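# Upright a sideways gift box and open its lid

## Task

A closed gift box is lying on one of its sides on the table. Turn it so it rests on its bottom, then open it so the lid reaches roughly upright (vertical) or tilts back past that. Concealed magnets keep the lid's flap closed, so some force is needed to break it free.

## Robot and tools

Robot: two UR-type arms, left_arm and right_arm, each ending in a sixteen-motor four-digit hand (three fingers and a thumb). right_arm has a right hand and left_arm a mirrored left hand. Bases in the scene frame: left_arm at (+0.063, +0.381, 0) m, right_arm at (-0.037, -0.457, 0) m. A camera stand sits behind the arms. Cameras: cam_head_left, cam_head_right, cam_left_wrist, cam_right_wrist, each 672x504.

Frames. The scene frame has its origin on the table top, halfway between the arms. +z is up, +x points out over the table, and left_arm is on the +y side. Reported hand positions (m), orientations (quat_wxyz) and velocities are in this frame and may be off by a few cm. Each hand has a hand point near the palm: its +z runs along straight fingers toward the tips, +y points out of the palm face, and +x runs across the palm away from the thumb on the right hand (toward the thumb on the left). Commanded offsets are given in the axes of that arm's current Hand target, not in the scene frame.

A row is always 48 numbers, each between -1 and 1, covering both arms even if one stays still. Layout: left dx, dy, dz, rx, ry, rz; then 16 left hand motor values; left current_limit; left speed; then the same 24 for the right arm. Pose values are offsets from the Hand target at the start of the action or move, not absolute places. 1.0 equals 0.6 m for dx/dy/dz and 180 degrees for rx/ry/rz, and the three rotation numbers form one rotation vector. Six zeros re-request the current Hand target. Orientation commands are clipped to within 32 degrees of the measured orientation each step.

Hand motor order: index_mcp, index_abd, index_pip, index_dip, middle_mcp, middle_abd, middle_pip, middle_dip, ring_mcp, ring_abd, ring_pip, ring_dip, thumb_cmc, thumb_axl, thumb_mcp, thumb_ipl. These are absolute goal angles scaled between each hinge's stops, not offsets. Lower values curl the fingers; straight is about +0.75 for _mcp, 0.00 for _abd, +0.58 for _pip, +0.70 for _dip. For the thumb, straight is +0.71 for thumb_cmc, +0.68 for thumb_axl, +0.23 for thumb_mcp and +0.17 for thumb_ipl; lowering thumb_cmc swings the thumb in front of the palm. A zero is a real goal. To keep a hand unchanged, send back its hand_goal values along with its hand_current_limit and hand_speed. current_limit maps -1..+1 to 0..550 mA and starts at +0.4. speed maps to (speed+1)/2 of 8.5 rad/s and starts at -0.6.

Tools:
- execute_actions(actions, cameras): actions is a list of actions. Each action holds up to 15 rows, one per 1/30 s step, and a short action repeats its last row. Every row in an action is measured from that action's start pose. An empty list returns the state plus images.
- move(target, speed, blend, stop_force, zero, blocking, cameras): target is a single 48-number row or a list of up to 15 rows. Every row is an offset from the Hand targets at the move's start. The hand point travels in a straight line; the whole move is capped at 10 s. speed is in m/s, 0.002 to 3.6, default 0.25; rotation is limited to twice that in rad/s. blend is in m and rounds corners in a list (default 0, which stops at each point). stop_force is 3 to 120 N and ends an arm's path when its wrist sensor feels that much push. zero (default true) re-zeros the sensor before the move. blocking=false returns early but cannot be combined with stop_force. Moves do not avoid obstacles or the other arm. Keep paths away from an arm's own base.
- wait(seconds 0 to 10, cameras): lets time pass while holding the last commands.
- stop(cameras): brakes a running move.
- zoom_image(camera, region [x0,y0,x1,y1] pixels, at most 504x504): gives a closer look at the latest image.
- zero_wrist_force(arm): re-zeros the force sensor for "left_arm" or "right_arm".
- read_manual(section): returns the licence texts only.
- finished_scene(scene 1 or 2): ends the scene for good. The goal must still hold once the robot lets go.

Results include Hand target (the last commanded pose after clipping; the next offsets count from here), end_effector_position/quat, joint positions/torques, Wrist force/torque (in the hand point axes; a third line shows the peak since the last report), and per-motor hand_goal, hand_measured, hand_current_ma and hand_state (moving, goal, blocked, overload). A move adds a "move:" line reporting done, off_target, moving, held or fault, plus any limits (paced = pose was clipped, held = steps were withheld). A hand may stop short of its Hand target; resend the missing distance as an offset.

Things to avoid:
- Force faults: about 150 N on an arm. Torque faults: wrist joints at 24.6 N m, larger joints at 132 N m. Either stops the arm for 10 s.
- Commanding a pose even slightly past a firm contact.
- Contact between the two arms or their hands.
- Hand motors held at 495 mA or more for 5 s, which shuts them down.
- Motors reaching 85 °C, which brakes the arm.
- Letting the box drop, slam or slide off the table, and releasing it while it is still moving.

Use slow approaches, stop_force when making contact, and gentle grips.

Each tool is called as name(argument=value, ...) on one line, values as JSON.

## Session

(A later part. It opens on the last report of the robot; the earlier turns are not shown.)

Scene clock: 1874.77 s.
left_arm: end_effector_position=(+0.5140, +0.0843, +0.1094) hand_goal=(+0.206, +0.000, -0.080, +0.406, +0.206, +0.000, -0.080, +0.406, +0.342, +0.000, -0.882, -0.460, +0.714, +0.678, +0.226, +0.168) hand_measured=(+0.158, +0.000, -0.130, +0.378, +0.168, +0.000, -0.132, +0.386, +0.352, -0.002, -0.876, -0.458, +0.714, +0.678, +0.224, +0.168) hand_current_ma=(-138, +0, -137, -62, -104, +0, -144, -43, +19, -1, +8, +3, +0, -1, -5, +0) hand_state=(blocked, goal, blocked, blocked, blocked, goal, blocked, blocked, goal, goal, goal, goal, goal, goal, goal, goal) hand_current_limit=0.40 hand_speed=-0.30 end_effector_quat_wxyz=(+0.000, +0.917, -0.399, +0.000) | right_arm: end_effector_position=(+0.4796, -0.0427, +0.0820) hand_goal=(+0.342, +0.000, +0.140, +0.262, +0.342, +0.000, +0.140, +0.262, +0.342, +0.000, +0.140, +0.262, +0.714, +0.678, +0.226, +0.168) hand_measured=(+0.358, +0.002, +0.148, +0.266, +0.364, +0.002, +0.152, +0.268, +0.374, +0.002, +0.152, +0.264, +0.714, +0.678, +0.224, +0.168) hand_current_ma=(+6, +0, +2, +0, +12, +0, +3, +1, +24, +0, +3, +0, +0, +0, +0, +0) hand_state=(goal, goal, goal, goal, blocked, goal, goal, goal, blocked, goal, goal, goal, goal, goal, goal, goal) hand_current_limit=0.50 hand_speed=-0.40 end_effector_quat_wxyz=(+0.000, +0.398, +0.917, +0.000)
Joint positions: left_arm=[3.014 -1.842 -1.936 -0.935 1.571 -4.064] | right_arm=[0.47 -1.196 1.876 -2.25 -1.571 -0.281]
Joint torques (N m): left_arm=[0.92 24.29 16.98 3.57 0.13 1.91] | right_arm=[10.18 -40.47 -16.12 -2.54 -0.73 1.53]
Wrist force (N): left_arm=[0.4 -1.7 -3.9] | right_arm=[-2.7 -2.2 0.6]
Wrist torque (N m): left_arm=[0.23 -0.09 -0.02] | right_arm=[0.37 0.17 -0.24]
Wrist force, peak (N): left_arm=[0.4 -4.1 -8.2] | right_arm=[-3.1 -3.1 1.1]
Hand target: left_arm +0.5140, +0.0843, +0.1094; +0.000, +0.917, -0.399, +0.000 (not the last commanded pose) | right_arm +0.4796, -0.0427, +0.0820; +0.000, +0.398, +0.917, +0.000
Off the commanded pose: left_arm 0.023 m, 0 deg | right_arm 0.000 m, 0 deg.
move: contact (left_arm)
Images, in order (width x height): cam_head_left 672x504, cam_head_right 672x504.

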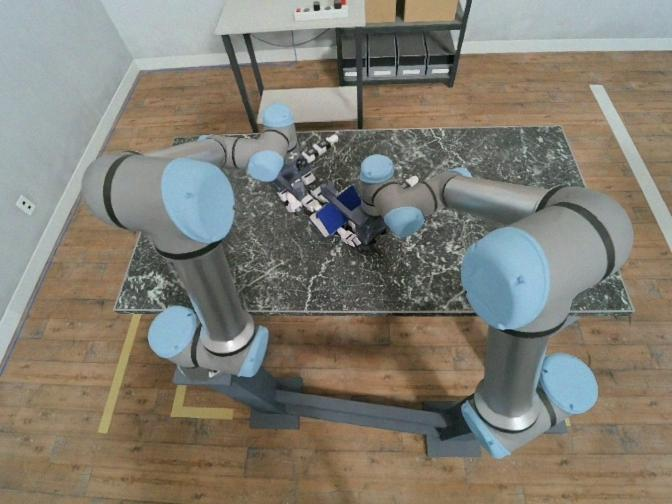

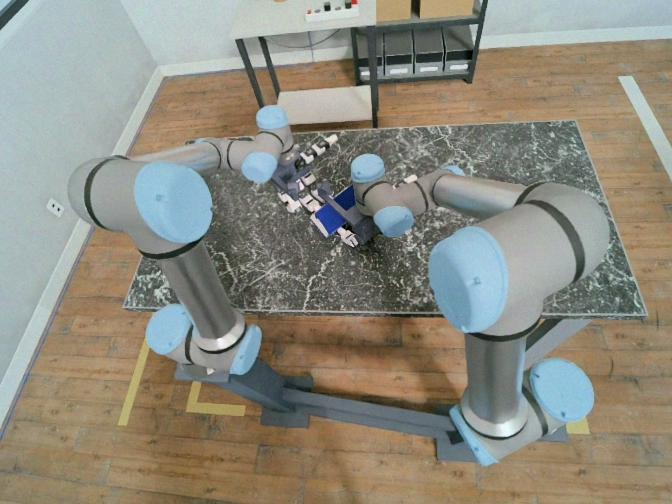

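move(target=[0,0,0.0217,0,0,0,0.206,0,-0.08,0.406,0.206,0,-0.08,0.406,0.342,0,-0.882,-0.46,0.714,0.678,0.226,0.168,0.4,-0.3,0,0,0,0,0,0,0.342,0,0.139,0.261,0.342,0,0.139,0.261,0.342,0,0.139,0.261,0.714,0.678,0.226,0.168,0.5,-0.4], speed=0.02, stop_force=15, cameras=["cam_head_left","cam_head_right"])

zoom_image(camera="cam_head_left", region=[285, 165, 385, 265])

Scene clock: 1891.00 s.
left_arm: end_effector_position=(+0.5140, +0.0843, +0.1036) hand_goal=(+0.206, +0.000, -0.080, +0.406, +0.206, +0.000, -0.080, +0.406, +0.342, +0.000, -0.882, -0.460, +0.714, +0.678, +0.226, +0.168) hand_measured=(+0.140, +0.000, -0.162, +0.382, +0.144, -0.002, -0.150, +0.378, +0.352, -0.002, -0.876, -0.458, +0.714, +0.678, +0.224, +0.168) hand_current_ma=(-214, +1, -263, -53, -195, -1, -214, -63, +19, -1, +8, +3, +0, -1, -5, +0) hand_state=(blocked, goal, blocked, blocked, blocked, goal, blocked, blocked, goal, goal, goal, goal, goal, goal, goal, goal) hand_current_limit=0.40 hand_speed=-0.30 end_effector_quat_wxyz=(+0.000, +0.917, -0.399, +0.000) | right_arm: end_effector_position=(+0.4796, -0.0427, +0.0820) hand_goal=(+0.342, +0.000, +0.140, +0.262, +0.342, +0.000, +0.140, +0.262, +0.342, +0.000, +0.140, +0.262, +0.714, +0.678, +0.226, +0.168) hand_measured=(+0.360, +0.002, +0.148, +0.260, +0.368, +0.004, +0.152, +0.262, +0.380, +0.004, +0.148, +0.256, +0.714, +0.678, +0.224, +0.168) hand_current_ma=(+8, +0, +2, +0, +15, +0, +3, +0, +31, +0, +2, -1, +0, +0, +0, +0) hand_state=(goal, goal, goal, goal, blocked, goal, goal, goal, blocked, goal, goal, goal, goal, goal, goal, goal) hand_current_limit=0.50 hand_speed=-0.40 end_effector_quat_wxyz=(+0.000, +0.398, +0.917, +0.000)
Joint positions: left_arm=[3.014 -1.851 -1.943 -0.919 1.571 -4.064] | right_arm=[0.47 -1.196 1.876 -2.25 -1.571 -0.281]
Joint torques (N m): left_arm=[-10.26 30.12 14.17 1.21 -3.59 1.49] | right_arm=[9.84 -40.54 -17.89 -4.77 0.8 1.61]
Wrist force (N): left_arm=[-0.6 -15.0 -13.7] | right_arm=[-3.2 -8.7 -1.6]
Wrist torque (N m): left_arm=[0.39 0.01 -0.25] | right_arm=[0.55 0.21 -0.37]
Wrist force, peak (N): left_arm=[-2.1 -21.9 -21.4] | right_arm=[-3.0 -9.4 -1.8]
Hand target: left_arm +0.5140, +0.0843, +0.1036; +0.000, +0.917, -0.399, +0.000 (not the last commanded pose) | right_arm +0.4796, -0.0427, +0.0820; +0.000, +0.398, +0.917, +0.000
Off the commanded pose: left_arm 0.007 m, 0 deg | right_arm 0.000 m, 0 deg.
move: contact (left_arm)
Images, in order (width x height): cam_head_left 672x504, cam_head_right 672x504.

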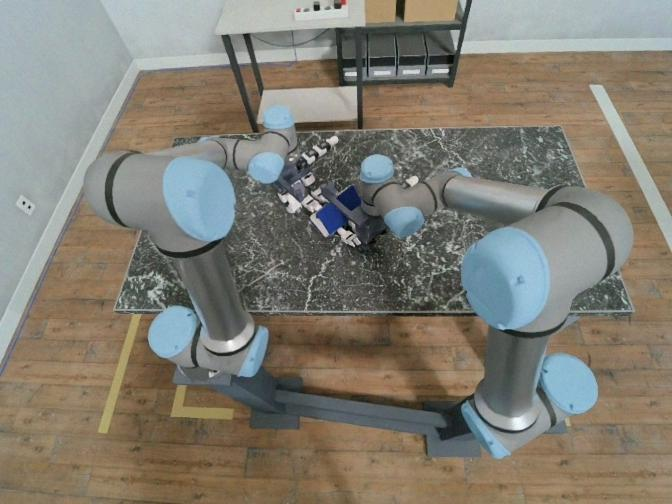

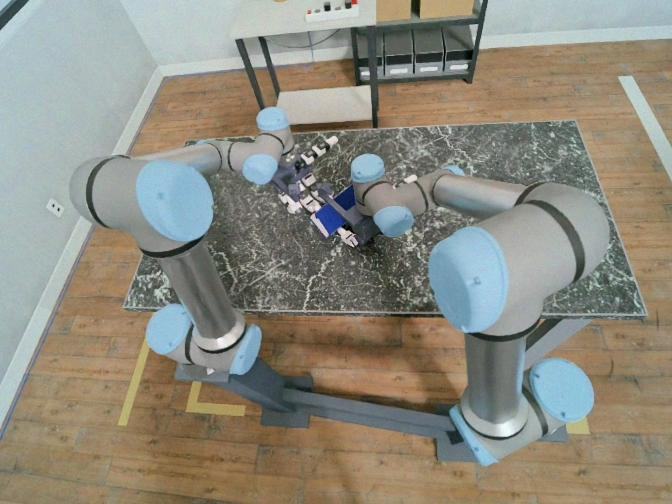

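Scaled by 5.040.

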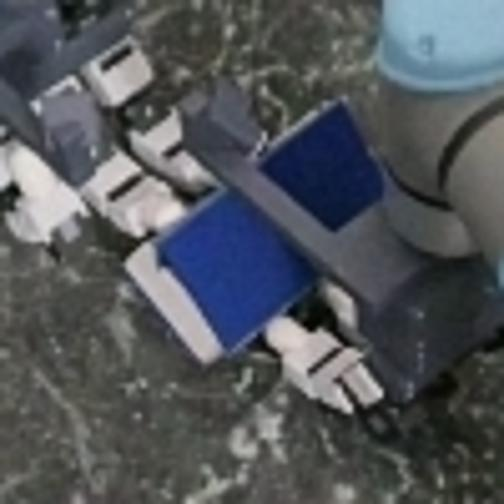

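move(target=[[0,-0.0533,0.0083,0,0,0,0.206,0,-0.08,0.406,0.206,0,-0.08,0.406,0.342,0,-0.882,-0.46,0.714,0.678,0.226,0.168,0.4,-0.3,0,0,0,0,0,0,0.342,0,0.139,0.261,0.342,0,0.139,0.261,0.342,0,0.139,0.261,0.714,0.678,0.226,0.168,0.5,-0.4],[0,-0.1283,0.026,0,0,0,0.206,0,-0.08,0.406,0.206,0,-0.08,0.406,0.342,0,-0.882,-0.46,0.714,0.678,0.226,0.168,0.4,-0.3,0,0,0,0,0,0,0.342,0,0.139,0.261,0.342,0,0.139,0.261,0.342,0,0.139,0.261,0.714,0.678,0.226,0.168,0.5,-0.4],[0,-0.1867,0.026,0,0,0,-0.479,0,0.576,0.696,-0.479,0,0.576,0.696,-0.068,0,-0.882,-0.028,0.714,0.678,0.226,0.168,0.4,-0.3,0,0,0,0,0,0,0.342,0,0.139,0.261,0.342,0,0.139,0.261,0.342,0,0.139,0.261,0.714,0.678,0.226,0.168,0.5,-0.4],[0,-0.1867,0.081,0,0,0,-0.479,0,0.576,0.696,-0.479,0,0.576,0.696,-0.068,0,-0.882,-0.028,0.714,0.678,0.226,0.168,0.4,-0.3,0,0,0,0,0,0,0.342,0,0.139,0.261,0.342,0,0.139,0.261,0.342,0,0.139,0.261,0.714,0.678,0.226,0.168,0.5,-0.4]], speed=0.05, blend=[0.003,0.005,0,0], cameras=["cam_head_left","cam_head_right"])

zoom_image(camera="cam_head_left", region=[285, 165, 385, 265])

zoom_image(camera="cam_head_right", region=[285, 165, 385, 265])

Scene clock: 1965.30 s.
left_arm: end_effector_position=(+0.5960, +0.1606, +0.0549) hand_goal=(-0.478, +0.000, +0.576, +0.696, -0.478, +0.000, +0.576, +0.696, -0.068, +0.000, -0.882, -0.028, +0.714, +0.678, +0.226, +0.168) hand_measured=(-0.456, +0.000, +0.576, +0.694, -0.458, +0.000, +0.576, +0.694, -0.052, -0.002, -0.878, -0.032, +0.714, +0.678, +0.224, +0.168) hand_current_ma=(+51, +0, +0, -3, +42, +0, +0, -2, +33, -1, +5, -4, +0, -1, -5, +0) hand_state=(blocked, goal, goal, goal, goal, goal, goal, goal, goal, goal, goal, goal, goal, goal, goal, goal) hand_current_limit=0.40 hand_speed=-0.30 end_effector_quat_wxyz=(+0.000, +0.917, -0.399, +0.000) end_effector_velocity=(+0.000, +0.000, +0.002) end_effector_angular_velocity=(+0.000, +0.000, +0.001) | right_arm: end_effector_position=(+0.4796, -0.0427, +0.0820) hand_goal=(+0.342, +0.000, +0.140, +0.262, +0.342, +0.000, +0.140, +0.262, +0.342, +0.000, +0.140, +0.262, +0.714, +0.678, +0.226, +0.168) hand_measured=(+0.354, +0.002, +0.146, +0.260, +0.354, +0.002, +0.144, +0.262, +0.356, +0.002, +0.146, +0.260, +0.714, +0.678, +0.224, +0.168) hand_current_ma=(+4, +0, +1, +0, +3, +0, +1, +0, +5, +0, +1, +0, +0, +0, +0, +0) hand_state=(goal, goal, goal, goal, goal, goal, goal, goal, goal, goal, goal, goal, goal, goal, goal, goal) hand_current_limit=0.50 hand_speed=-0.40 end_effector_quat_wxyz=(+0.000, +0.398, +0.917, +0.000)
Joint positions: left_arm=[3.165 -2.031 -1.831 -0.85 1.571 -3.913] | right_arm=[0.47 -1.196 1.876 -2.25 -1.571 -0.281]
Joint velocities: left_arm=[0 0.003 0.002 -0.005 0 -0.001] | right_arm=[within noise]
Joint torques (N m): left_arm=[-5.1 44.19 21.92 0.64 -0.03 -1.11] | right_arm=[9.87 -40.31 -14.9 -1.41 -1.4 1.49]
Wrist force (N): left_arm=[0.5 1.7 -0.1] | right_arm=[-1.8 0.4 -0.1]
Wrist torque (N m): left_arm=[0.43 -0.09 -0.03] | right_arm=[0.22 0.21 -0.11]
Wrist force, peak (N): left_arm=[-0.7 -15.4 -14.1] | right_arm=[-3.2 -8.9 -1.7]
Hand target: left_arm +0.5961, +0.1606, +0.0550; +0.000, +0.917, -0.399, +0.000 | right_arm +0.4796, -0.0427, +0.0820; +0.000, +0.398, +0.917, +0.000
Off the commanded pose: left_arm 0.000 m, 0 deg | right_arm 0.000 m, 0 deg.
move: done
Images, in order (width x height): cam_head_left 672x504, cam_head_right 672x504.

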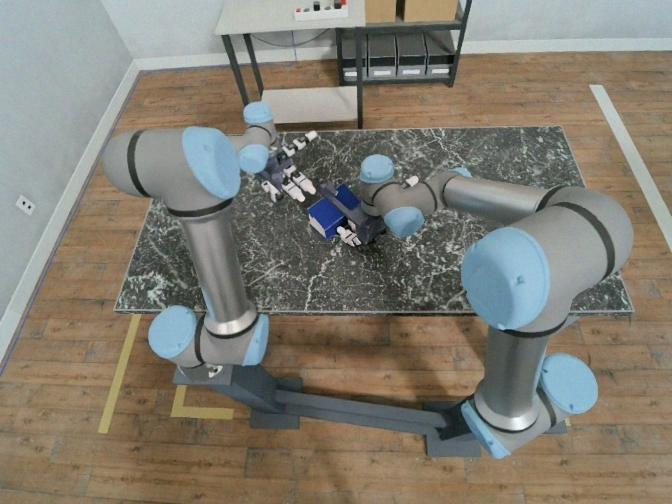

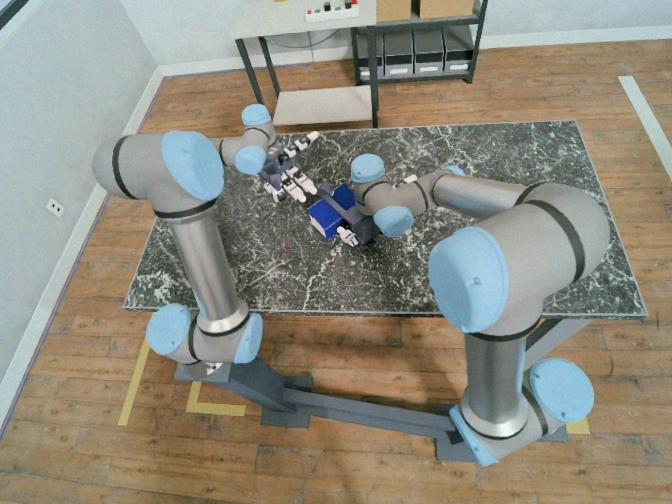

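Scaled by 5.040.

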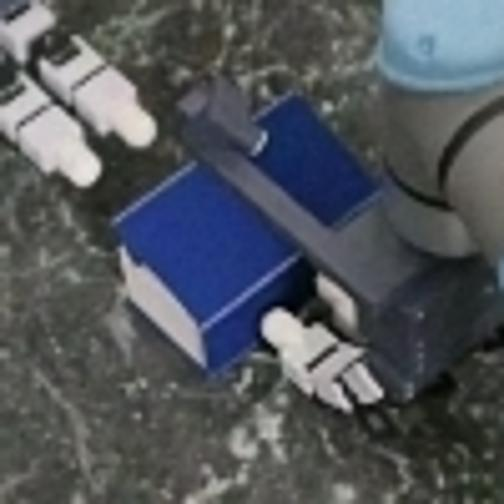

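Scaled by 5.040.

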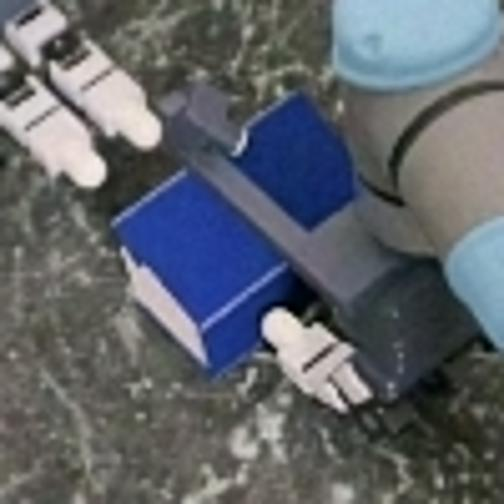

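move(target=[[0,0.1117,0,0,0,0,-0.479,0,0.576,0.696,-0.479,0,0.576,0.696,-0.068,0,-0.882,-0.028,0.714,0.678,0.226,0.168,0.6,-0.5,0,0,0,0,0,0,0.342,0,0.139,0.261,0.342,0,0.139,0.261,0.342,0,0.139,0.261,0.714,0.678,0.226,0.168,0.5,-0.4],[0,0.12,-0.0117,0,0,0,-0.479,0,0.576,0.696,-0.479,0,0.576,0.696,-0.068,0,-0.882,-0.028,0.714,0.678,0.226,0.168,0.6,-0.5,0,0,0,0,0,0,0.342,0,0.139,0.261,0.342,0,0.139,0.261,0.342,0,0.139,0.261,0.714,0.678,0.226,0.168,0.5,-0.4],[0,0.14,-0.0117,0,0,0,-0.479,0,0.576,0.696,-0.479,0,0.576,0.696,-0.068,0,-0.882,-0.028,0.714,0.678,0.226,0.168,0.6,-0.5,0,0,0,0,0,0,0.342,0,0.139,0.261,0.342,0,0.139,0.261,0.342,0,0.139,0.261,0.714,0.678,0.226,0.168,0.5,-0.4]], speed=0.04, blend=[0.002,0.002,0])

move(target=[0,0,0.02,0,0,0,-0.479,0,0.576,0.696,-0.479,0,0.576,0.696,-0.068,0,-0.882,-0.028,0.714,0.678,0.226,0.168,0.6,-0.5,0,0,0,0,0,0,0.342,0,0.139,0.261,0.342,0,0.139,0.261,0.342,0,0.139,0.261,0.714,0.678,0.226,0.168,0.5,-0.4], speed=0.02, stop_force=5, cameras=["cam_head_left","cam_head_right"])

zoom_image(camera="cam_head_left", region=[285, 165, 385, 265])

zoom_image(camera="cam_head_right", region=[285, 165, 385, 265])

Scene clock: 1992.77 s.
left_arm: end_effector_position=(+0.5345, +0.1033, +0.0621) hand_goal=(-0.478, +0.000, +0.576, +0.696, -0.478, +0.000, +0.576, +0.696, -0.068, +0.000, -0.882, -0.028, +0.714, +0.678, +0.226, +0.168) hand_measured=(-0.484, +0.002, +0.568, +0.690, -0.484, +0.000, +0.570, +0.694, -0.052, -0.002, -0.878, -0.032, +0.714, +0.678, +0.224, +0.168) hand_current_ma=(-9, +1, -14, -8, -10, +0, -7, -2, +33, -1, +5, -4, +0, -1, -5, +0) hand_state=(goal, goal, goal, goal, goal, goal, goal, goal, goal, goal, goal, goal, goal, goal, goal, goal) hand_current_limit=0.60 hand_speed=-0.50 end_effector_quat_wxyz=(+0.000, +0.917, -0.399, +0.000) | right_arm: end_effector_position=(+0.4796, -0.0427, +0.0820) hand_goal=(+0.342, +0.000, +0.140, +0.262, +0.342, +0.000, +0.140, +0.262, +0.342, +0.000, +0.140, +0.262, +0.714, +0.678, +0.226, +0.168) hand_measured=(+0.354, +0.002, +0.146, +0.260, +0.356, +0.002, +0.144, +0.262, +0.364, +0.000, +0.142, +0.256, +0.714, +0.678, +0.224, +0.168) hand_current_ma=(+4, +0, +1, +0, +5, +0, +1, +0, +12, +0, +0, -1, +0, +0, +0, +0) hand_state=(goal, goal, goal, goal, goal, goal, goal, goal, blocked, goal, goal, goal, goal, goal, goal, goal) hand_current_limit=0.50 hand_speed=-0.40 end_effector_quat_wxyz=(+0.000, +0.398, +0.917, +0.000)
Joint positions: left_arm=[3.055 -1.941 -1.95 -0.821 1.571 -4.023] | right_arm=[0.47 -1.196 1.876 -2.25 -1.571 -0.281]
Joint torques (N m): left_arm=[5.63 25.51 21.42 1.81 1.07 2.17] | right_arm=[9.46 -39.88 -11.9 -4.08 -0.99 1.55]
Wrist force (N): left_arm=[0.5 -1.0 -1.2] | right_arm=[-2.1 -3.0 -1.0]
Wrist torque (N m): left_arm=[0.28 -0.11 0.04] | right_arm=[0.35 0.25 -0.29]
Wrist force, peak (N): left_arm=[0.4 -2.3 -1.9] | right_arm=[-1.9 -5.3 -1.4]
Hand target: left_arm +0.5346, +0.1034, +0.0620; +0.000, +0.917, -0.399, +0.000 | right_arm +0.4796, -0.0427, +0.0820; +0.000, +0.398, +0.917, +0.000
Off the commanded pose: left_arm 0.000 m, 0 deg | right_arm 0.000 m, 0 deg.
move: done

Scene clock: 1994.30 s.
left_arm: end_effector_position=(+0.5346, +0.1034, +0.0521) hand_goal=(-0.478, +0.000, +0.576, +0.696, -0.478, +0.000, +0.576, +0.696, -0.068, +0.000, -0.882, -0.028, +0.714, +0.678, +0.226, +0.168) hand_measured=(-0.530, -0.002, +0.546, +0.690, -0.528, -0.002, +0.544, +0.690, -0.052, -0.002, -0.878, -0.032, +0.714, +0.678, +0.224, +0.168) hand_current_ma=(-156, -1, -67, -7, -146, -2, -75, -9, +33, -1, +5, -4, +0, -1, -5, +0) hand_state=(blocked, goal, blocked, goal, blocked, goal, blocked, goal, goal, goal, goal, goal, goal, goal, goal, goal) hand_current_limit=0.60 hand_speed=-0.50 end_effector_quat_wxyz=(+0.000, +0.917, -0.399, +0.000) | right_arm: end_effector_position=(+0.4796, -0.0427, +0.0820) hand_goal=(+0.342, +0.000, +0.140, +0.262, +0.342, +0.000, +0.140, +0.262, +0.342, +0.000, +0.140, +0.262, +0.714, +0.678, +0.226, +0.168) hand_measured=(+0.354, +0.002, +0.146, +0.260, +0.356, +0.002, +0.144, +0.262, +0.366, +0.002, +0.140, +0.254, +0.714, +0.678, +0.224, +0.168) hand_current_ma=(+4, +0, +1, +0, +5, +0, +1, +0, +14, +0, +0, -2, +0, +0, +0, +0) hand_state=(goal, goal, goal, goal, goal, goal, goal, goal, blocked, goal, goal, goal, goal, goal, goal, goal) hand_current_limit=0.50 hand_speed=-0.40 end_effector_quat_wxyz=(+0.000, +0.398, +0.917, +0.000)
Joint positions: left_arm=[3.055 -1.959 -1.957 -0.796 1.571 -4.023] | right_arm=[0.47 -1.196 1.876 -2.25 -1.571 -0.281]
Joint torques (N m): left_arm=[-0.25 36.6 18.18 3.04 0.27 2.16] | right_arm=[9.41 -40.25 -11.99 -3.46 0.06 1.49]
Wrist force (N): left_arm=[0.6 -5.7 -3.8] | right_arm=[-2.4 -5.0 -2.2]
Wrist torque (N m): left_arm=[0.07 -0.12 -0.01] | right_arm=[0.44 0.29 -0.39]
Wrist force, peak (N): left_arm=[-0.1 -9.5 -6.3] | right_arm=[-2.3 -5.8 -2.0]
Hand target: left_arm +0.5346, +0.1034, +0.0521; +0.000, +0.917, -0.399, +0.000 (not the last commanded pose) | right_arm +0.4796, -0.0427, +0.0820; +0.000, +0.398, +0.917, +0.000
Off the commanded pose: left_arm 0.002 m, 0 deg | right_arm 0.000 m, 0 deg.
move: contact (left_arm)
Images, in order (width x height): cam_head_left 672x504, cam_head_right 672x504.

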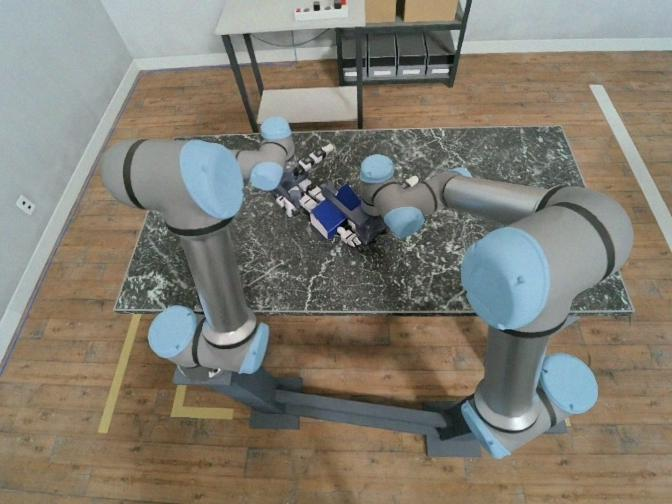

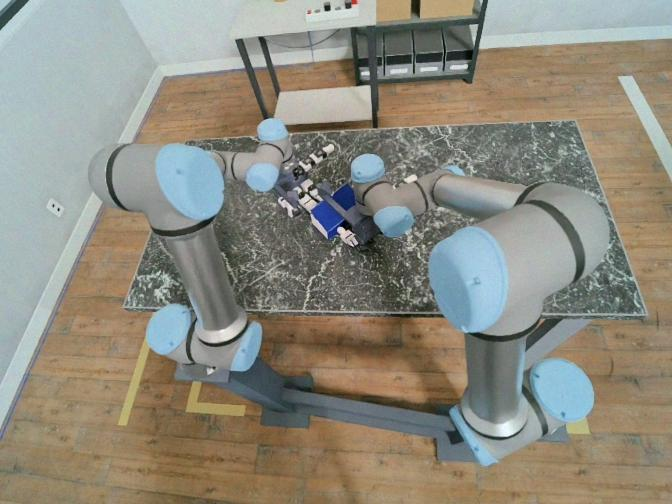

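Scaled by 5.040.

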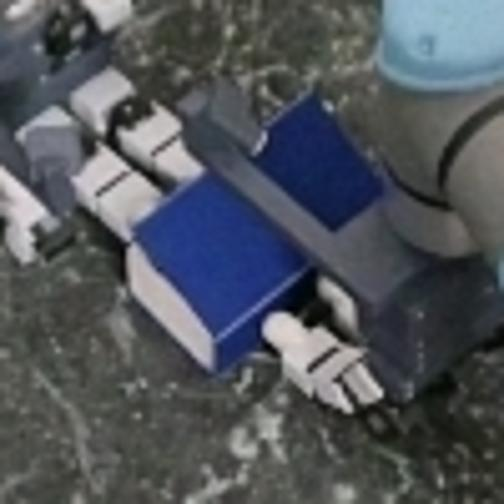

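Scaled by 5.040.

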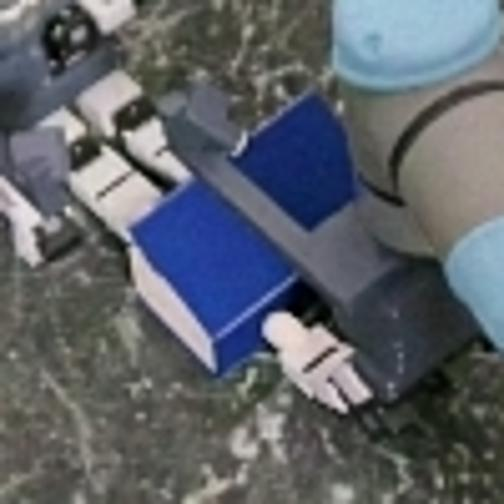

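move(target=[0,0.0667,0.003,0,0,0,-0.822,0,0.576,0.696,-0.46,0,0.576,0.696,-0.068,0,-0.882,-0.028,0.714,0.678,0.226,0.168,0.8,-0.85,0,0,0,0,0,0,0.342,0,0.139,0.261,0.342,0,0.139,0.261,0.342,0,0.139,0.261,0.714,0.678,0.226,0.168,0.5,-0.4], speed=0.02, cameras=["cam_head_left","cam_head_right"])

zoom_image(camera="cam_head_left", region=[285, 165, 385, 265])

zoom_image(camera="cam_head_right", region=[285, 165, 385, 265])

Scene clock: 2021.23 s.
left_arm: end_effector_position=(+0.5052, +0.0760, +0.0504) hand_goal=(-0.822, +0.000, +0.576, +0.696, -0.460, +0.000, +0.576, +0.696, -0.068, +0.000, -0.882, -0.028, +0.714, +0.678, +0.226, +0.168) hand_measured=(-0.836, -0.002, +0.574, +0.698, -0.748, -0.034, +0.500, +0.694, -0.052, -0.002, -0.878, -0.032, +0.714, +0.678, +0.224, +0.168) hand_current_ma=(-28, -2, -2, +2, -495, -70, -234, -2, +33, -1, +5, -4, +0, -1, -5, +0) hand_state=(goal, goal, goal, goal, blocked, blocked, blocked, goal, goal, goal, goal, goal, goal, goal, goal, goal) hand_current_limit=0.80 hand_speed=-0.85 end_effector_quat_wxyz=(+0.000, +0.917, -0.399, +0.000) | right_arm: end_effector_position=(+0.4796, -0.0427, +0.0820) hand_goal=(+0.342, +0.000, +0.140, +0.262, +0.342, +0.000, +0.140, +0.262, +0.342, +0.000, +0.140, +0.262, +0.714, +0.678, +0.226, +0.168) hand_measured=(+0.374, +0.002, +0.162, +0.274, +0.392, +0.024, +0.174, +0.284, +0.452, +0.034, +0.148, +0.210, +0.714, +0.678, +0.224, +0.168) hand_current_ma=(+22, +0, +10, +3, +51, +9, +22, +11, +226, +18, +1, -50, +0, +0, +0, +0) hand_state=(blocked, goal, blocked, goal, blocked, blocked, blocked, blocked, blocked, blocked, goal, blocked, goal, goal, goal, goal) hand_current_limit=0.50 hand_speed=-0.40 end_effector_quat_wxyz=(+0.000, +0.398, +0.917, +0.000)
Joint positions: left_arm=[2.995 -1.932 -2.006 -0.774 1.571 -4.083] | right_arm=[0.47 -1.196 1.876 -2.25 -1.571 -0.281]
Joint torques (N m): left_arm=[2.73 24.41 13.38 0.9 -2.07 1.3] | right_arm=[9.71 -40.29 -23.62 -5.44 1.57 1.5]
Wrist force (N): left_arm=[-1.2 -10.5 -9.6] | right_arm=[-5.8 -12.2 0.8]
Wrist torque (N m): left_arm=[-0.26 -0.05 0.10] | right_arm=[0.90 0.19 -0.79]
Wrist force, peak (N): left_arm=[-3.8 -18.9 -9.1] | right_arm=[-6.0 -22.9 -7.4]
Hand target: left_arm +0.5053, +0.0761, +0.0503; +0.000, +0.917, -0.399, +0.000 | right_arm +0.4796, -0.0427, +0.0820; +0.000, +0.398, +0.917, +0.000
Off the commanded pose: left_arm 0.000 m, 0 deg | right_arm 0.000 m, 0 deg.
move: done
Images, in order (width x height): cam_head_left 672x504, cam_head_right 672x504.

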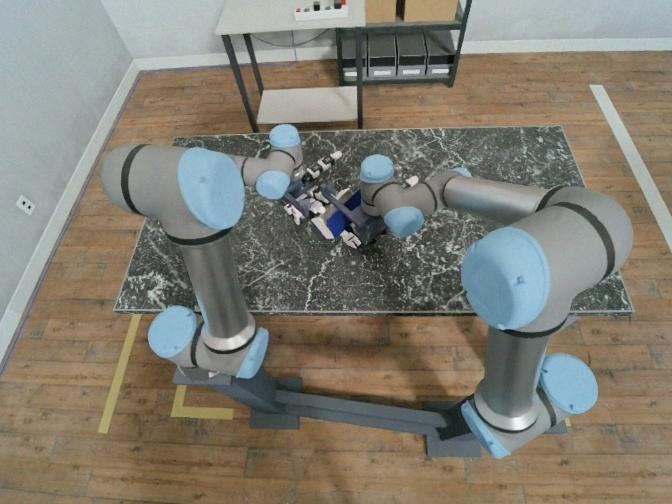

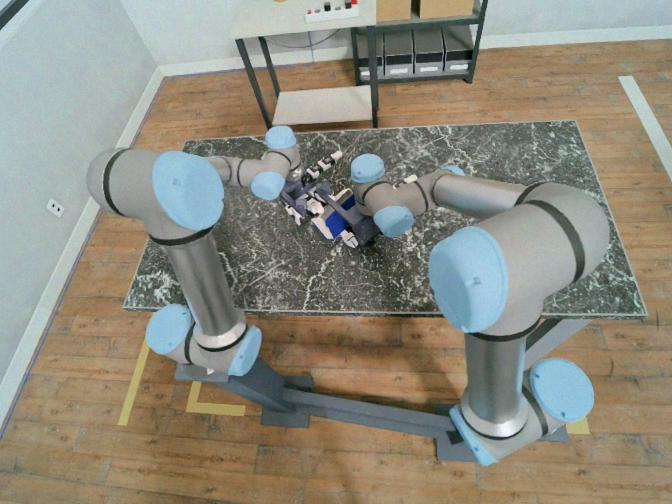

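Scaled by 5.040.

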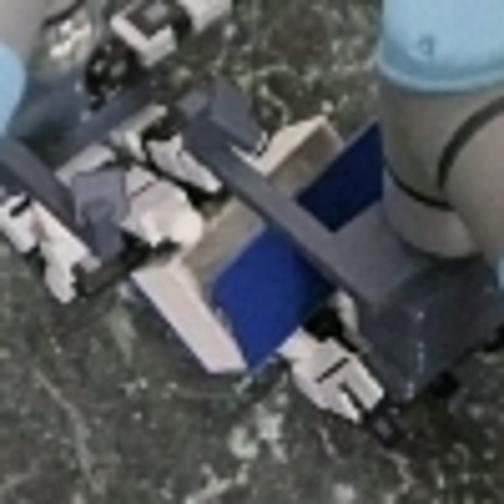

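Scaled by 5.040.

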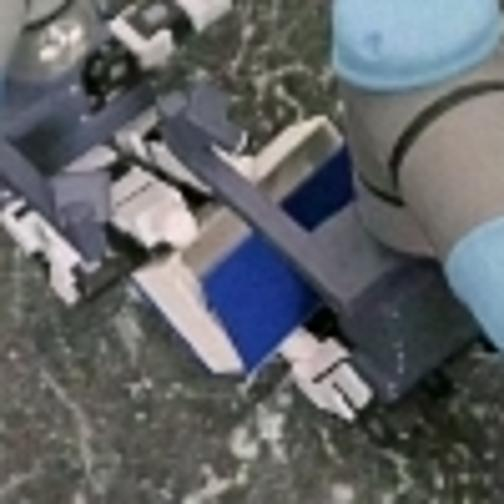

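move(target=[0,0,0,0,0,0,-0.822,0,0.576,0.696,-0.6,0,0.576,0.696,-0.068,0,-0.882,-0.028,0.714,0.678,0.226,0.168,0.5,-0.85,0,0,0,0,0,0,0.342,0,0.139,0.261,0.342,0,0.139,0.261,0.342,0,0.139,0.261,0.714,0.678,0.226,0.168,0.5,-0.4], speed=0.05, cameras=["cam_head_left"])

zoom_image(camera="cam_head_left", region=[300, 180, 370, 250])

Scene clock: 2032.47 s.
left_arm: end_effector_position=(+0.5053, +0.0761, +0.0503) hand_goal=(-0.822, +0.000, +0.576, +0.696, -0.600, +0.000, +0.576, +0.696, -0.068, +0.000, -0.882, -0.028, +0.714, +0.678, +0.226, +0.168) hand_measured=(-0.836, -0.002, +0.574, +0.698, -0.750, -0.034, +0.500, +0.694, -0.052, -0.002, -0.878, -0.032, +0.714, +0.678, +0.224, +0.168) hand_current_ma=(-28, -2, -2, +2, -412, -69, -234, -2, +33, -1, +5, -4, +0, -1, -5, +0) hand_state=(goal, goal, goal, goal, blocked, blocked, blocked, goal, goal, goal, goal, goal, goal, goal, goal, goal) hand_current_limit=0.50 hand_speed=-0.85 end_effector_quat_wxyz=(+0.000, +0.917, -0.399, +0.000) | right_arm: end_effector_position=(+0.4796, -0.0427, +0.0820) hand_goal=(+0.342, +0.000, +0.140, +0.262, +0.342, +0.000, +0.140, +0.262, +0.342, +0.000, +0.140, +0.262, +0.714, +0.678, +0.226, +0.168) hand_measured=(+0.374, +0.002, +0.162, +0.274, +0.392, +0.024, +0.174, +0.284, +0.452, +0.034, +0.148, +0.210, +0.714, +0.678, +0.224, +0.168) hand_current_ma=(+22, +0, +10, +3, +51, +9, +22, +11, +226, +18, +1, -50, +0, +0, +0, +0) hand_state=(blocked, goal, blocked, goal, blocked, blocked, blocked, blocked, blocked, blocked, goal, blocked, goal, goal, goal, goal) hand_current_limit=0.50 hand_speed=-0.40 end_effector_quat_wxyz=(+0.000, +0.398, +0.917, +0.000)
Joint positions: left_arm=[2.996 -1.932 -2.006 -0.775 1.571 -4.082] | right_arm=[0.47 -1.196 1.876 -2.25 -1.571 -0.281]
Joint torques (N m): left_arm=[2.39 20.23 16.22 -0.01 0.09 1.18] | right_arm=[9.31 -39.68 -34.1 -4.85 1.67 1.5]
Wrist force (N): left_arm=[-0.8 -9.2 -8.5] | right_arm=[-5.6 -11.8 0.8]
Wrist torque (N m): left_arm=[-0.20 -0.07 0.10] | right_arm=[0.79 0.18 -0.78]
Wrist force, peak (N): left_arm=[-1.0 -10.5 -9.9] | right_arm=[-5.7 -12.3 0.5]
Hand target: left_arm +0.5053, +0.0761, +0.0503; +0.000, +0.917, -0.399, +0.000 | right_arm +0.4796, -0.0427, +0.0820; +0.000, +0.398, +0.917, +0.000
Off the commanded pose: left_arm 0.000 m, 0 deg | right_arm 0.000 m, 0 deg.
move: done
Images, in order (width x height): cam_head_left 672x504.

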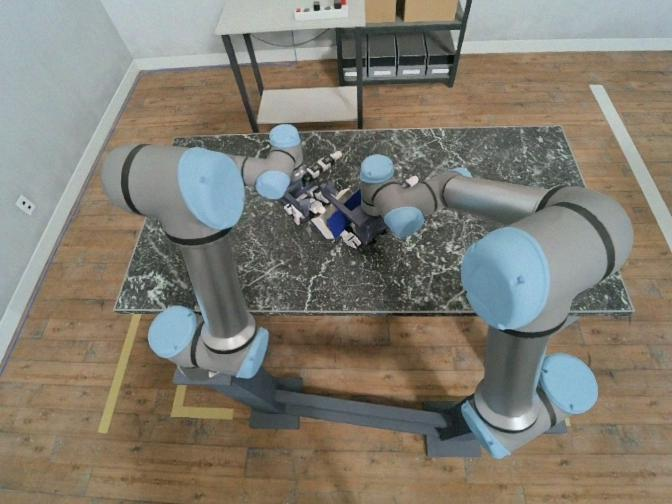

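Scaled by 7.200.

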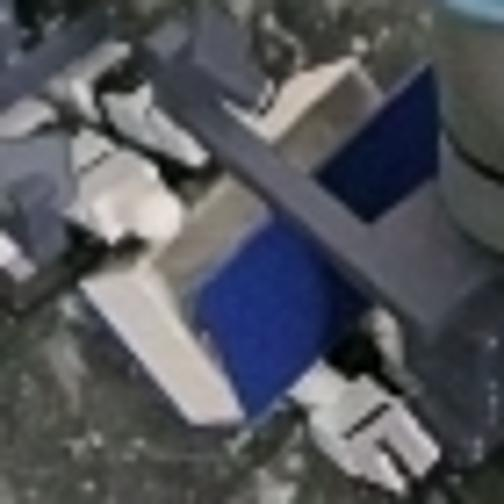

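move(target=[[0,-0.117,-0.01,0,0,0,-0.479,0,0.576,0.696,-0.6,0,0.576,0.696,-0.068,0,-0.882,-0.028,0.714,0.678,0.226,0.168,0.4,-0.7,0,0,0,0,0,0,0.342,0,0.139,0.261,0.342,0,0.139,0.261,0.342,0,0.139,0.261,0.714,0.678,0.226,0.168,0.5,-0.4],[0,-0.225,-0.033,0,0,0,-0.479,0,0.576,0.696,-0.6,0,0.576,0.696,-0.068,0,-0.882,-0.028,0.714,0.678,0.226,0.168,0.4,-0.7,0,-0.083,-0.2,0,0,0,0.342,0,0.139,0.261,0.342,0,0.139,0.261,0.342,0,0.139,0.261,0.714,0.678,0.226,0.168,0.5,-0.4],[0,-0.225,-0.033,0,0,0,-0.479,0,0.576,0.696,-0.068,0,-0.882,-0.028,-0.068,0,-0.882,-0.028,0.714,0.678,-0.787,0.168,0.5,-0.4,-0.1618,0.1292,-0.233,0,0,-0.5,0.342,0,0.139,0.261,0.342,0,-0.882,-0.46,0.342,0,-0.882,-0.46,0.714,0.678,0.226,0.168,0.5,-0.4]], speed=[0.03,0.15,0.3], blend=[0.005,0.01,0], cameras=["cam_head_left","cam_head_right"])

zoom_image(camera="cam_head_left", region=[285, 165, 385, 265])

zoom_image(camera="cam_head_right", region=[285, 165, 385, 265])

Scene clock: 2168.03 s.
left_arm: end_effector_position=(+0.6041, +0.1681, +0.0702) hand_goal=(-0.478, +0.000, +0.576, +0.696, -0.068, +0.000, -0.882, -0.028, -0.068, +0.000, -0.882, -0.028, +0.714, +0.678, -0.786, +0.168) hand_measured=(-0.470, +0.000, +0.576, +0.694, -0.062, -0.002, -0.878, -0.026, -0.052, -0.002, -0.878, -0.032, +0.714, +0.678, -0.672, +0.168) hand_current_ma=(+13, +0, +0, -3, +7, -3, +6, +2, +33, -1, +5, -4, +0, -1, +413, +0) hand_state=(goal, goal, goal, goal, goal, goal, goal, goal, goal, goal, goal, goal, goal, goal, blocked, goal) hand_current_limit=0.50 hand_speed=-0.40 end_effector_quat_wxyz=(+0.000, +0.917, -0.399, +0.000) | right_arm: end_effector_position=(+0.6026, -0.0607, +0.2218) hand_goal=(+0.342, +0.000, +0.140, +0.262, +0.342, +0.000, -0.882, -0.460, +0.342, +0.000, -0.882, -0.460, +0.714, +0.678, +0.226, +0.168) hand_measured=(+0.354, +0.002, +0.146, +0.266, +0.352, +0.002, -0.876, -0.458, +0.354, +0.002, -0.876, -0.458, +0.714, +0.678, +0.224, +0.168) hand_current_ma=(+4, +0, +1, +0, +3, +0, +1, +0, +4, +0, +1, +0, +0, +0, +0, +0) hand_state=(goal, goal, goal, goal, goal, goal, goal, goal, goal, goal, goal, goal, goal, goal, goal, goal) hand_current_limit=0.50 hand_speed=-0.40 end_effector_quat_wxyz=(+0.000, -0.367, +0.930, +0.000)
Joint positions: left_arm=[3.178 -2.019 -1.8 -0.893 1.571 -3.9] | right_arm=[0.259 -0.937 1.074 -1.708 -1.571 -2.063]
Joint torques (N m): left_arm=[-8.5 41.95 10.58 3.67 0.57 -1.74] | right_arm=[11.5 -43.55 -33.84 -1.51 -1.16 -2.32]
Wrist force (N): left_arm=[0.6 1.4 0.2] | right_arm=[-0.3 -0.7 0.1]
Wrist torque (N m): left_arm=[0.35 -0.08 -0.02] | right_arm=[0.09 0.05 -0.07]
Wrist force, peak (N): left_arm=[-0.8 -9.3 -8.8] | right_arm=[-5.6 -12.0 0.7]
Hand target: left_arm +0.6041, +0.1681, +0.0702; +0.000, +0.917, -0.399, +0.000 | right_arm +0.6026, -0.0607, +0.2218; +0.000, -0.367, +0.930, +0.000
Off the commanded pose: left_arm 0.000 m, 0 deg | right_arm 0.000 m, 0 deg.
move: done
Images, in order (width x height): cam_head_left 672x504, cam_head_right 672x504.

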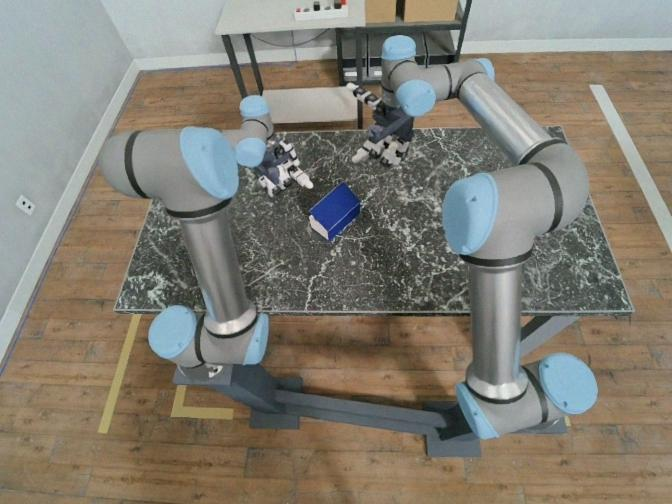

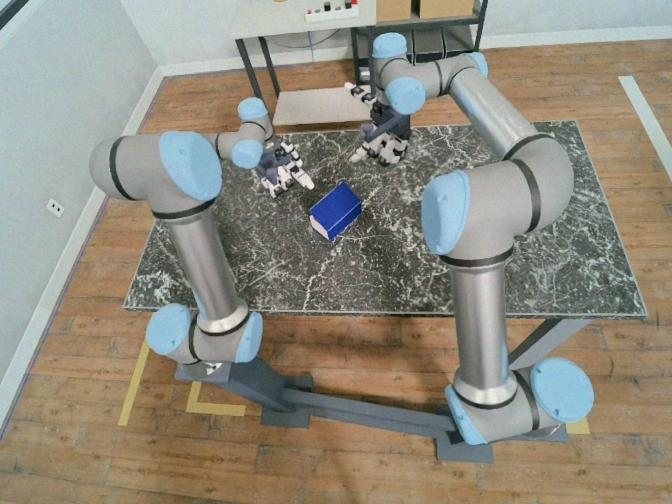

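Scaled by 5.040.

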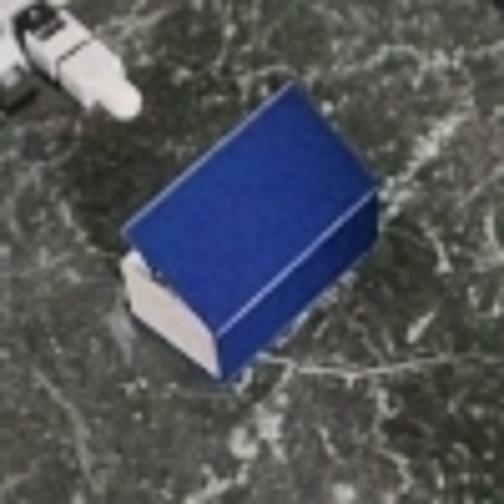

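Scaled by 5.040.

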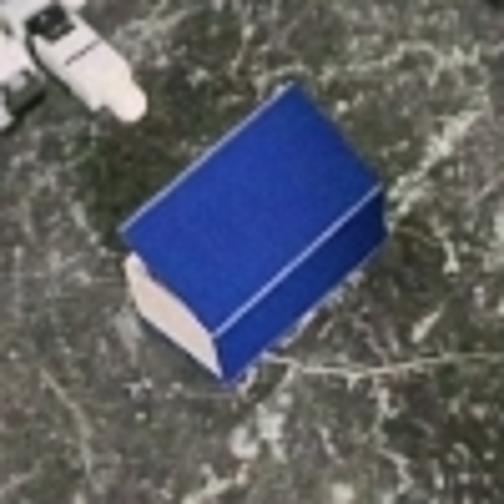

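move(target=[[0.0067,0.0684,0.0037,0,0,-0.036,-0.479,0,0.576,0.696,-0.068,0,-0.882,-0.028,-0.068,0,-0.882,-0.028,0.714,0.678,-0.62,0.168,0.5,-0.4,-0.017,-0.004,0.173,0,0,-0.037,0.342,0,0.139,0.261,0.342,0,-0.882,-0.46,0.342,0,-0.882,-0.46,0.714,0.678,0.226,0.168,0.5,-0.4],[0.0067,0.0684,0.0037,0,0,-0.036,-0.479,0,0.576,0.696,-0.068,0,-0.882,-0.028,-0.068,0,-0.882,-0.028,0.714,0.678,-0.62,0.168,0.5,-0.4,-0.0082,0.0703,0.173,0,0,-0.037,0.342,0,0.139,0.261,0.342,0,-0.882,-0.46,0.342,0,-0.882,-0.46,0.714,0.678,0.226,0.168,0.5,-0.4]], speed=[0.12,0.05], blend=[0.003,0])

move(target=[0,0,0,0,0,0,-0.479,0,0.576,0.696,-0.068,0,-0.882,-0.028,-0.068,0,-0.882,-0.028,0.714,0.678,-0.62,0.168,0.5,-0.4,0,0,0.035,0,0,0,0.342,0,0.139,0.261,0.342,0,-0.882,-0.46,0.342,0,-0.882,-0.46,0.714,0.678,0.226,0.168,0.5,-0.4], speed=0.015, stop_force=5, cameras=["cam_head_left","cam_head_right"])

zoom_image(camera="cam_head_left", region=[285, 150, 400, 265])

zoom_image(camera="cam_head_right", region=[285, 150, 400, 265])

Scene clock: 2231.67 s.
left_arm: end_effector_position=(+0.5768, +0.1372, +0.0680) hand_goal=(-0.478, +0.000, +0.576, +0.696, -0.068, +0.000, -0.882, -0.028, -0.068, +0.000, -0.882, -0.028, +0.714, +0.678, -0.620, +0.168) hand_measured=(-0.470, +0.000, +0.576, +0.694, -0.062, -0.002, -0.878, -0.026, -0.052, -0.002, -0.878, -0.032, +0.714, +0.678, -0.622, +0.168) hand_current_ma=(+13, +0, +0, -3, +7, -3, +6, +2, +33, -1, +5, -4, +0, -1, -2, +0) hand_state=(goal, goal, goal, goal, goal, goal, goal, goal, goal, goal, goal, goal, goal, goal, goal, goal) hand_current_limit=0.50 hand_speed=-0.40 end_effector_quat_wxyz=(+0.000, +0.938, -0.347, +0.000) | right_arm: end_effector_position=(+0.5772, -0.0263, +0.1180) hand_goal=(+0.342, +0.000, +0.140, +0.262, +0.342, +0.000, -0.882, -0.460, +0.342, +0.000, -0.882, -0.460, +0.714, +0.678, +0.226, +0.168) hand_measured=(+0.354, +0.002, +0.146, +0.266, +0.352, +0.002, -0.876, -0.458, +0.354, +0.002, -0.876, -0.458, +0.714, +0.678, +0.224, +0.168) hand_current_ma=(+3, +0, +1, +0, +3, +0, +1, +0, +4, +0, +1, +0, +0, +0, +0, +0) hand_state=(goal, goal, goal, goal, goal, goal, goal, goal, goal, goal, goal, goal, goal, goal, goal, goal) hand_current_limit=0.50 hand_speed=-0.40 end_effector_quat_wxyz=(+0.000, -0.420, +0.907, +0.000) end_effector_velocity=(+0.002, -0.001, +0.001) end_effector_angular_velocity=(+0.001, -0.001, +0.000)
Joint positions: left_arm=[3.131 -1.968 -1.888 -0.856 1.571 -4.061] | right_arm=[0.317 -0.864 1.223 -1.93 -1.571 -2.121]
Joint velocities: left_arm=[within noise] | right_arm=[-0.003 0.001 -0.005 0.003 0 -0.003]
Joint torques (N m): left_arm=[7.79 26.91 22.42 0.56 0.2 -1.39] | right_arm=[-10.88 -42.53 -32.54 -1.42 1.46 -2.44]
Wrist force (N): left_arm=[0.5 1.7 0.0] | right_arm=[-0.5 -0.4 -0.3]
Wrist torque (N m): left_arm=[0.38 -0.08 -0.07] | right_arm=[0.14 0.08 -0.12]
Wrist force, peak (N): left_arm=[0.4 2.4 -0.2] | right_arm=[-0.5 -1.5 1.4]
Hand target: left_arm +0.5768, +0.1372, +0.0680; +0.000, +0.938, -0.347, +0.000 | right_arm +0.5774, -0.0265, +0.1180; +0.000, -0.420, +0.907, +0.000
Off the commanded pose: left_arm 0.000 m, 0 deg | right_arm 0.000 m, 0 deg.
move: done

Scene clock: 2234.33 s.
left_arm: end_effector_position=(+0.5768, +0.1372, +0.0680) hand_goal=(-0.478, +0.000, +0.576, +0.696, -0.068, +0.000, -0.882, -0.028, -0.068, +0.000, -0.882, -0.028, +0.714, +0.678, -0.620, +0.168) hand_measured=(-0.470, +0.000, +0.576, +0.694, -0.062, -0.002, -0.878, -0.026, -0.052, -0.002, -0.878, -0.032, +0.714, +0.678, -0.622, +0.168) hand_current_ma=(+13, +0, +0, -3, +7, -3, +6, +2, +33, -1, +5, -4, +0, -1, -2, +0) hand_state=(goal, goal, goal, goal, goal, goal, goal, goal, goal, goal, goal, goal, goal, goal, goal, goal) hand_current_limit=0.50 hand_speed=-0.40 end_effector_quat_wxyz=(+0.000, +0.938, -0.347, +0.000) | right_arm: end_effector_position=(+0.5774, -0.0265, +0.0970) hand_goal=(+0.342, +0.000, +0.140, +0.262, +0.342, +0.000, -0.882, -0.460, +0.342, +0.000, -0.882, -0.460, +0.714, +0.678, +0.226, +0.168) hand_measured=(+0.286, +0.002, +0.082, +0.222, +0.352, +0.002, -0.876, -0.458, +0.354, +0.002, -0.876, -0.458, +0.714, +0.678, +0.224, +0.168) hand_current_ma=(-66, +0, -63, -33, +3, +0, +1, +0, +4, +0, +1, +0, +0, +0, +0, +0) hand_state=(blocked, goal, blocked, blocked, goal, goal, goal, goal, goal, goal, goal, goal, goal, goal, goal, goal) hand_current_limit=0.50 hand_speed=-0.40 end_effector_quat_wxyz=(+0.000, -0.420, +0.907, +0.000)
Joint positions: left_arm=[3.131 -1.968 -1.888 -0.856 1.571 -4.061] | right_arm=[0.316 -0.844 1.246 -1.973 -1.571 -2.122]
Joint torques (N m): left_arm=[7.62 27.4 22.16 0.74 0.91 -1.31] | right_arm=[-4.2 -55.96 -29.66 -0.79 -1.16 -2.33]
Wrist force (N): left_arm=[0.3 1.6 -0.1] | right_arm=[-0.7 -2.4 -4.3]
Wrist torque (N m): left_arm=[0.39 -0.08 -0.09] | right_arm=[0.03 -0.06 0.01]
Wrist force, peak (N): left_arm=[0.9 2.0 0.1] | right_arm=[-1.1 -4.1 -5.1]
Hand target: left_arm +0.5768, +0.1372, +0.0680; +0.000, +0.938, -0.347, +0.000 | right_arm +0.5774, -0.0265, +0.0970; +0.000, -0.420, +0.907, +0.000
Off the commanded pose: left_arm 0.000 m, 0 deg | right_arm 0.000 m, 0 deg.
move: done
Images, in order (width x height): cam_head_left 672x504, cam_head_right 672x504.

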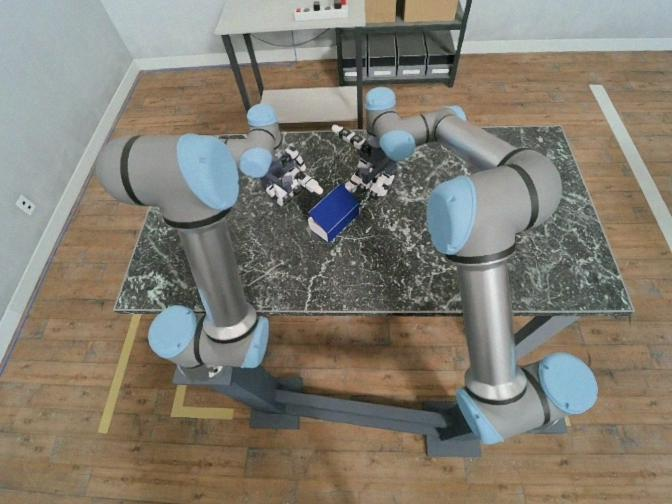

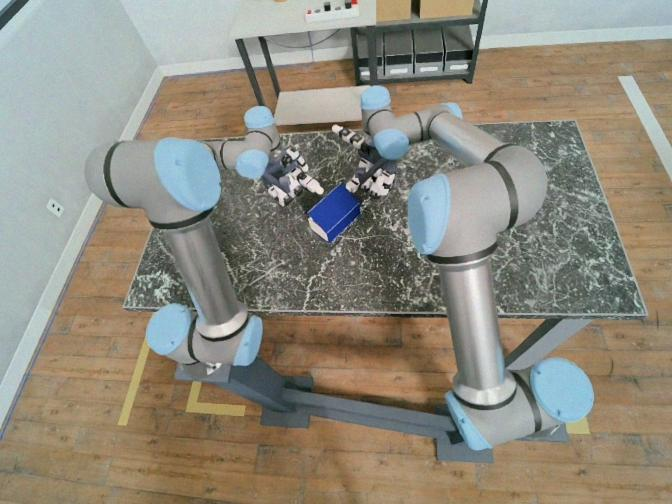

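Scaled by 4.383.

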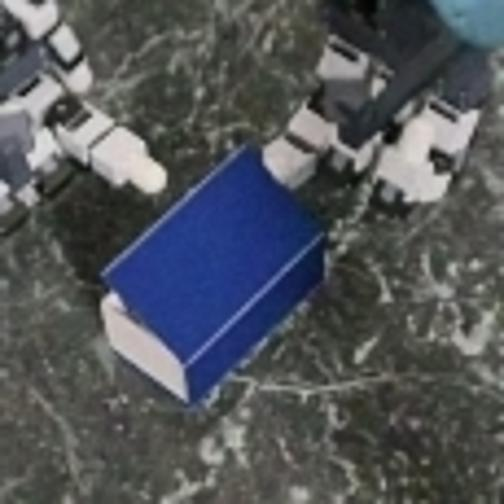

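Scaled by 4.383.

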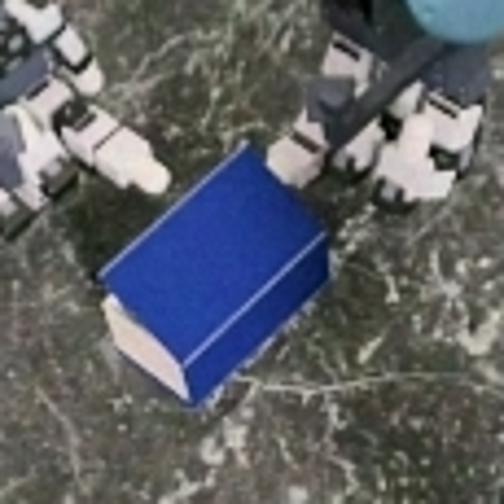

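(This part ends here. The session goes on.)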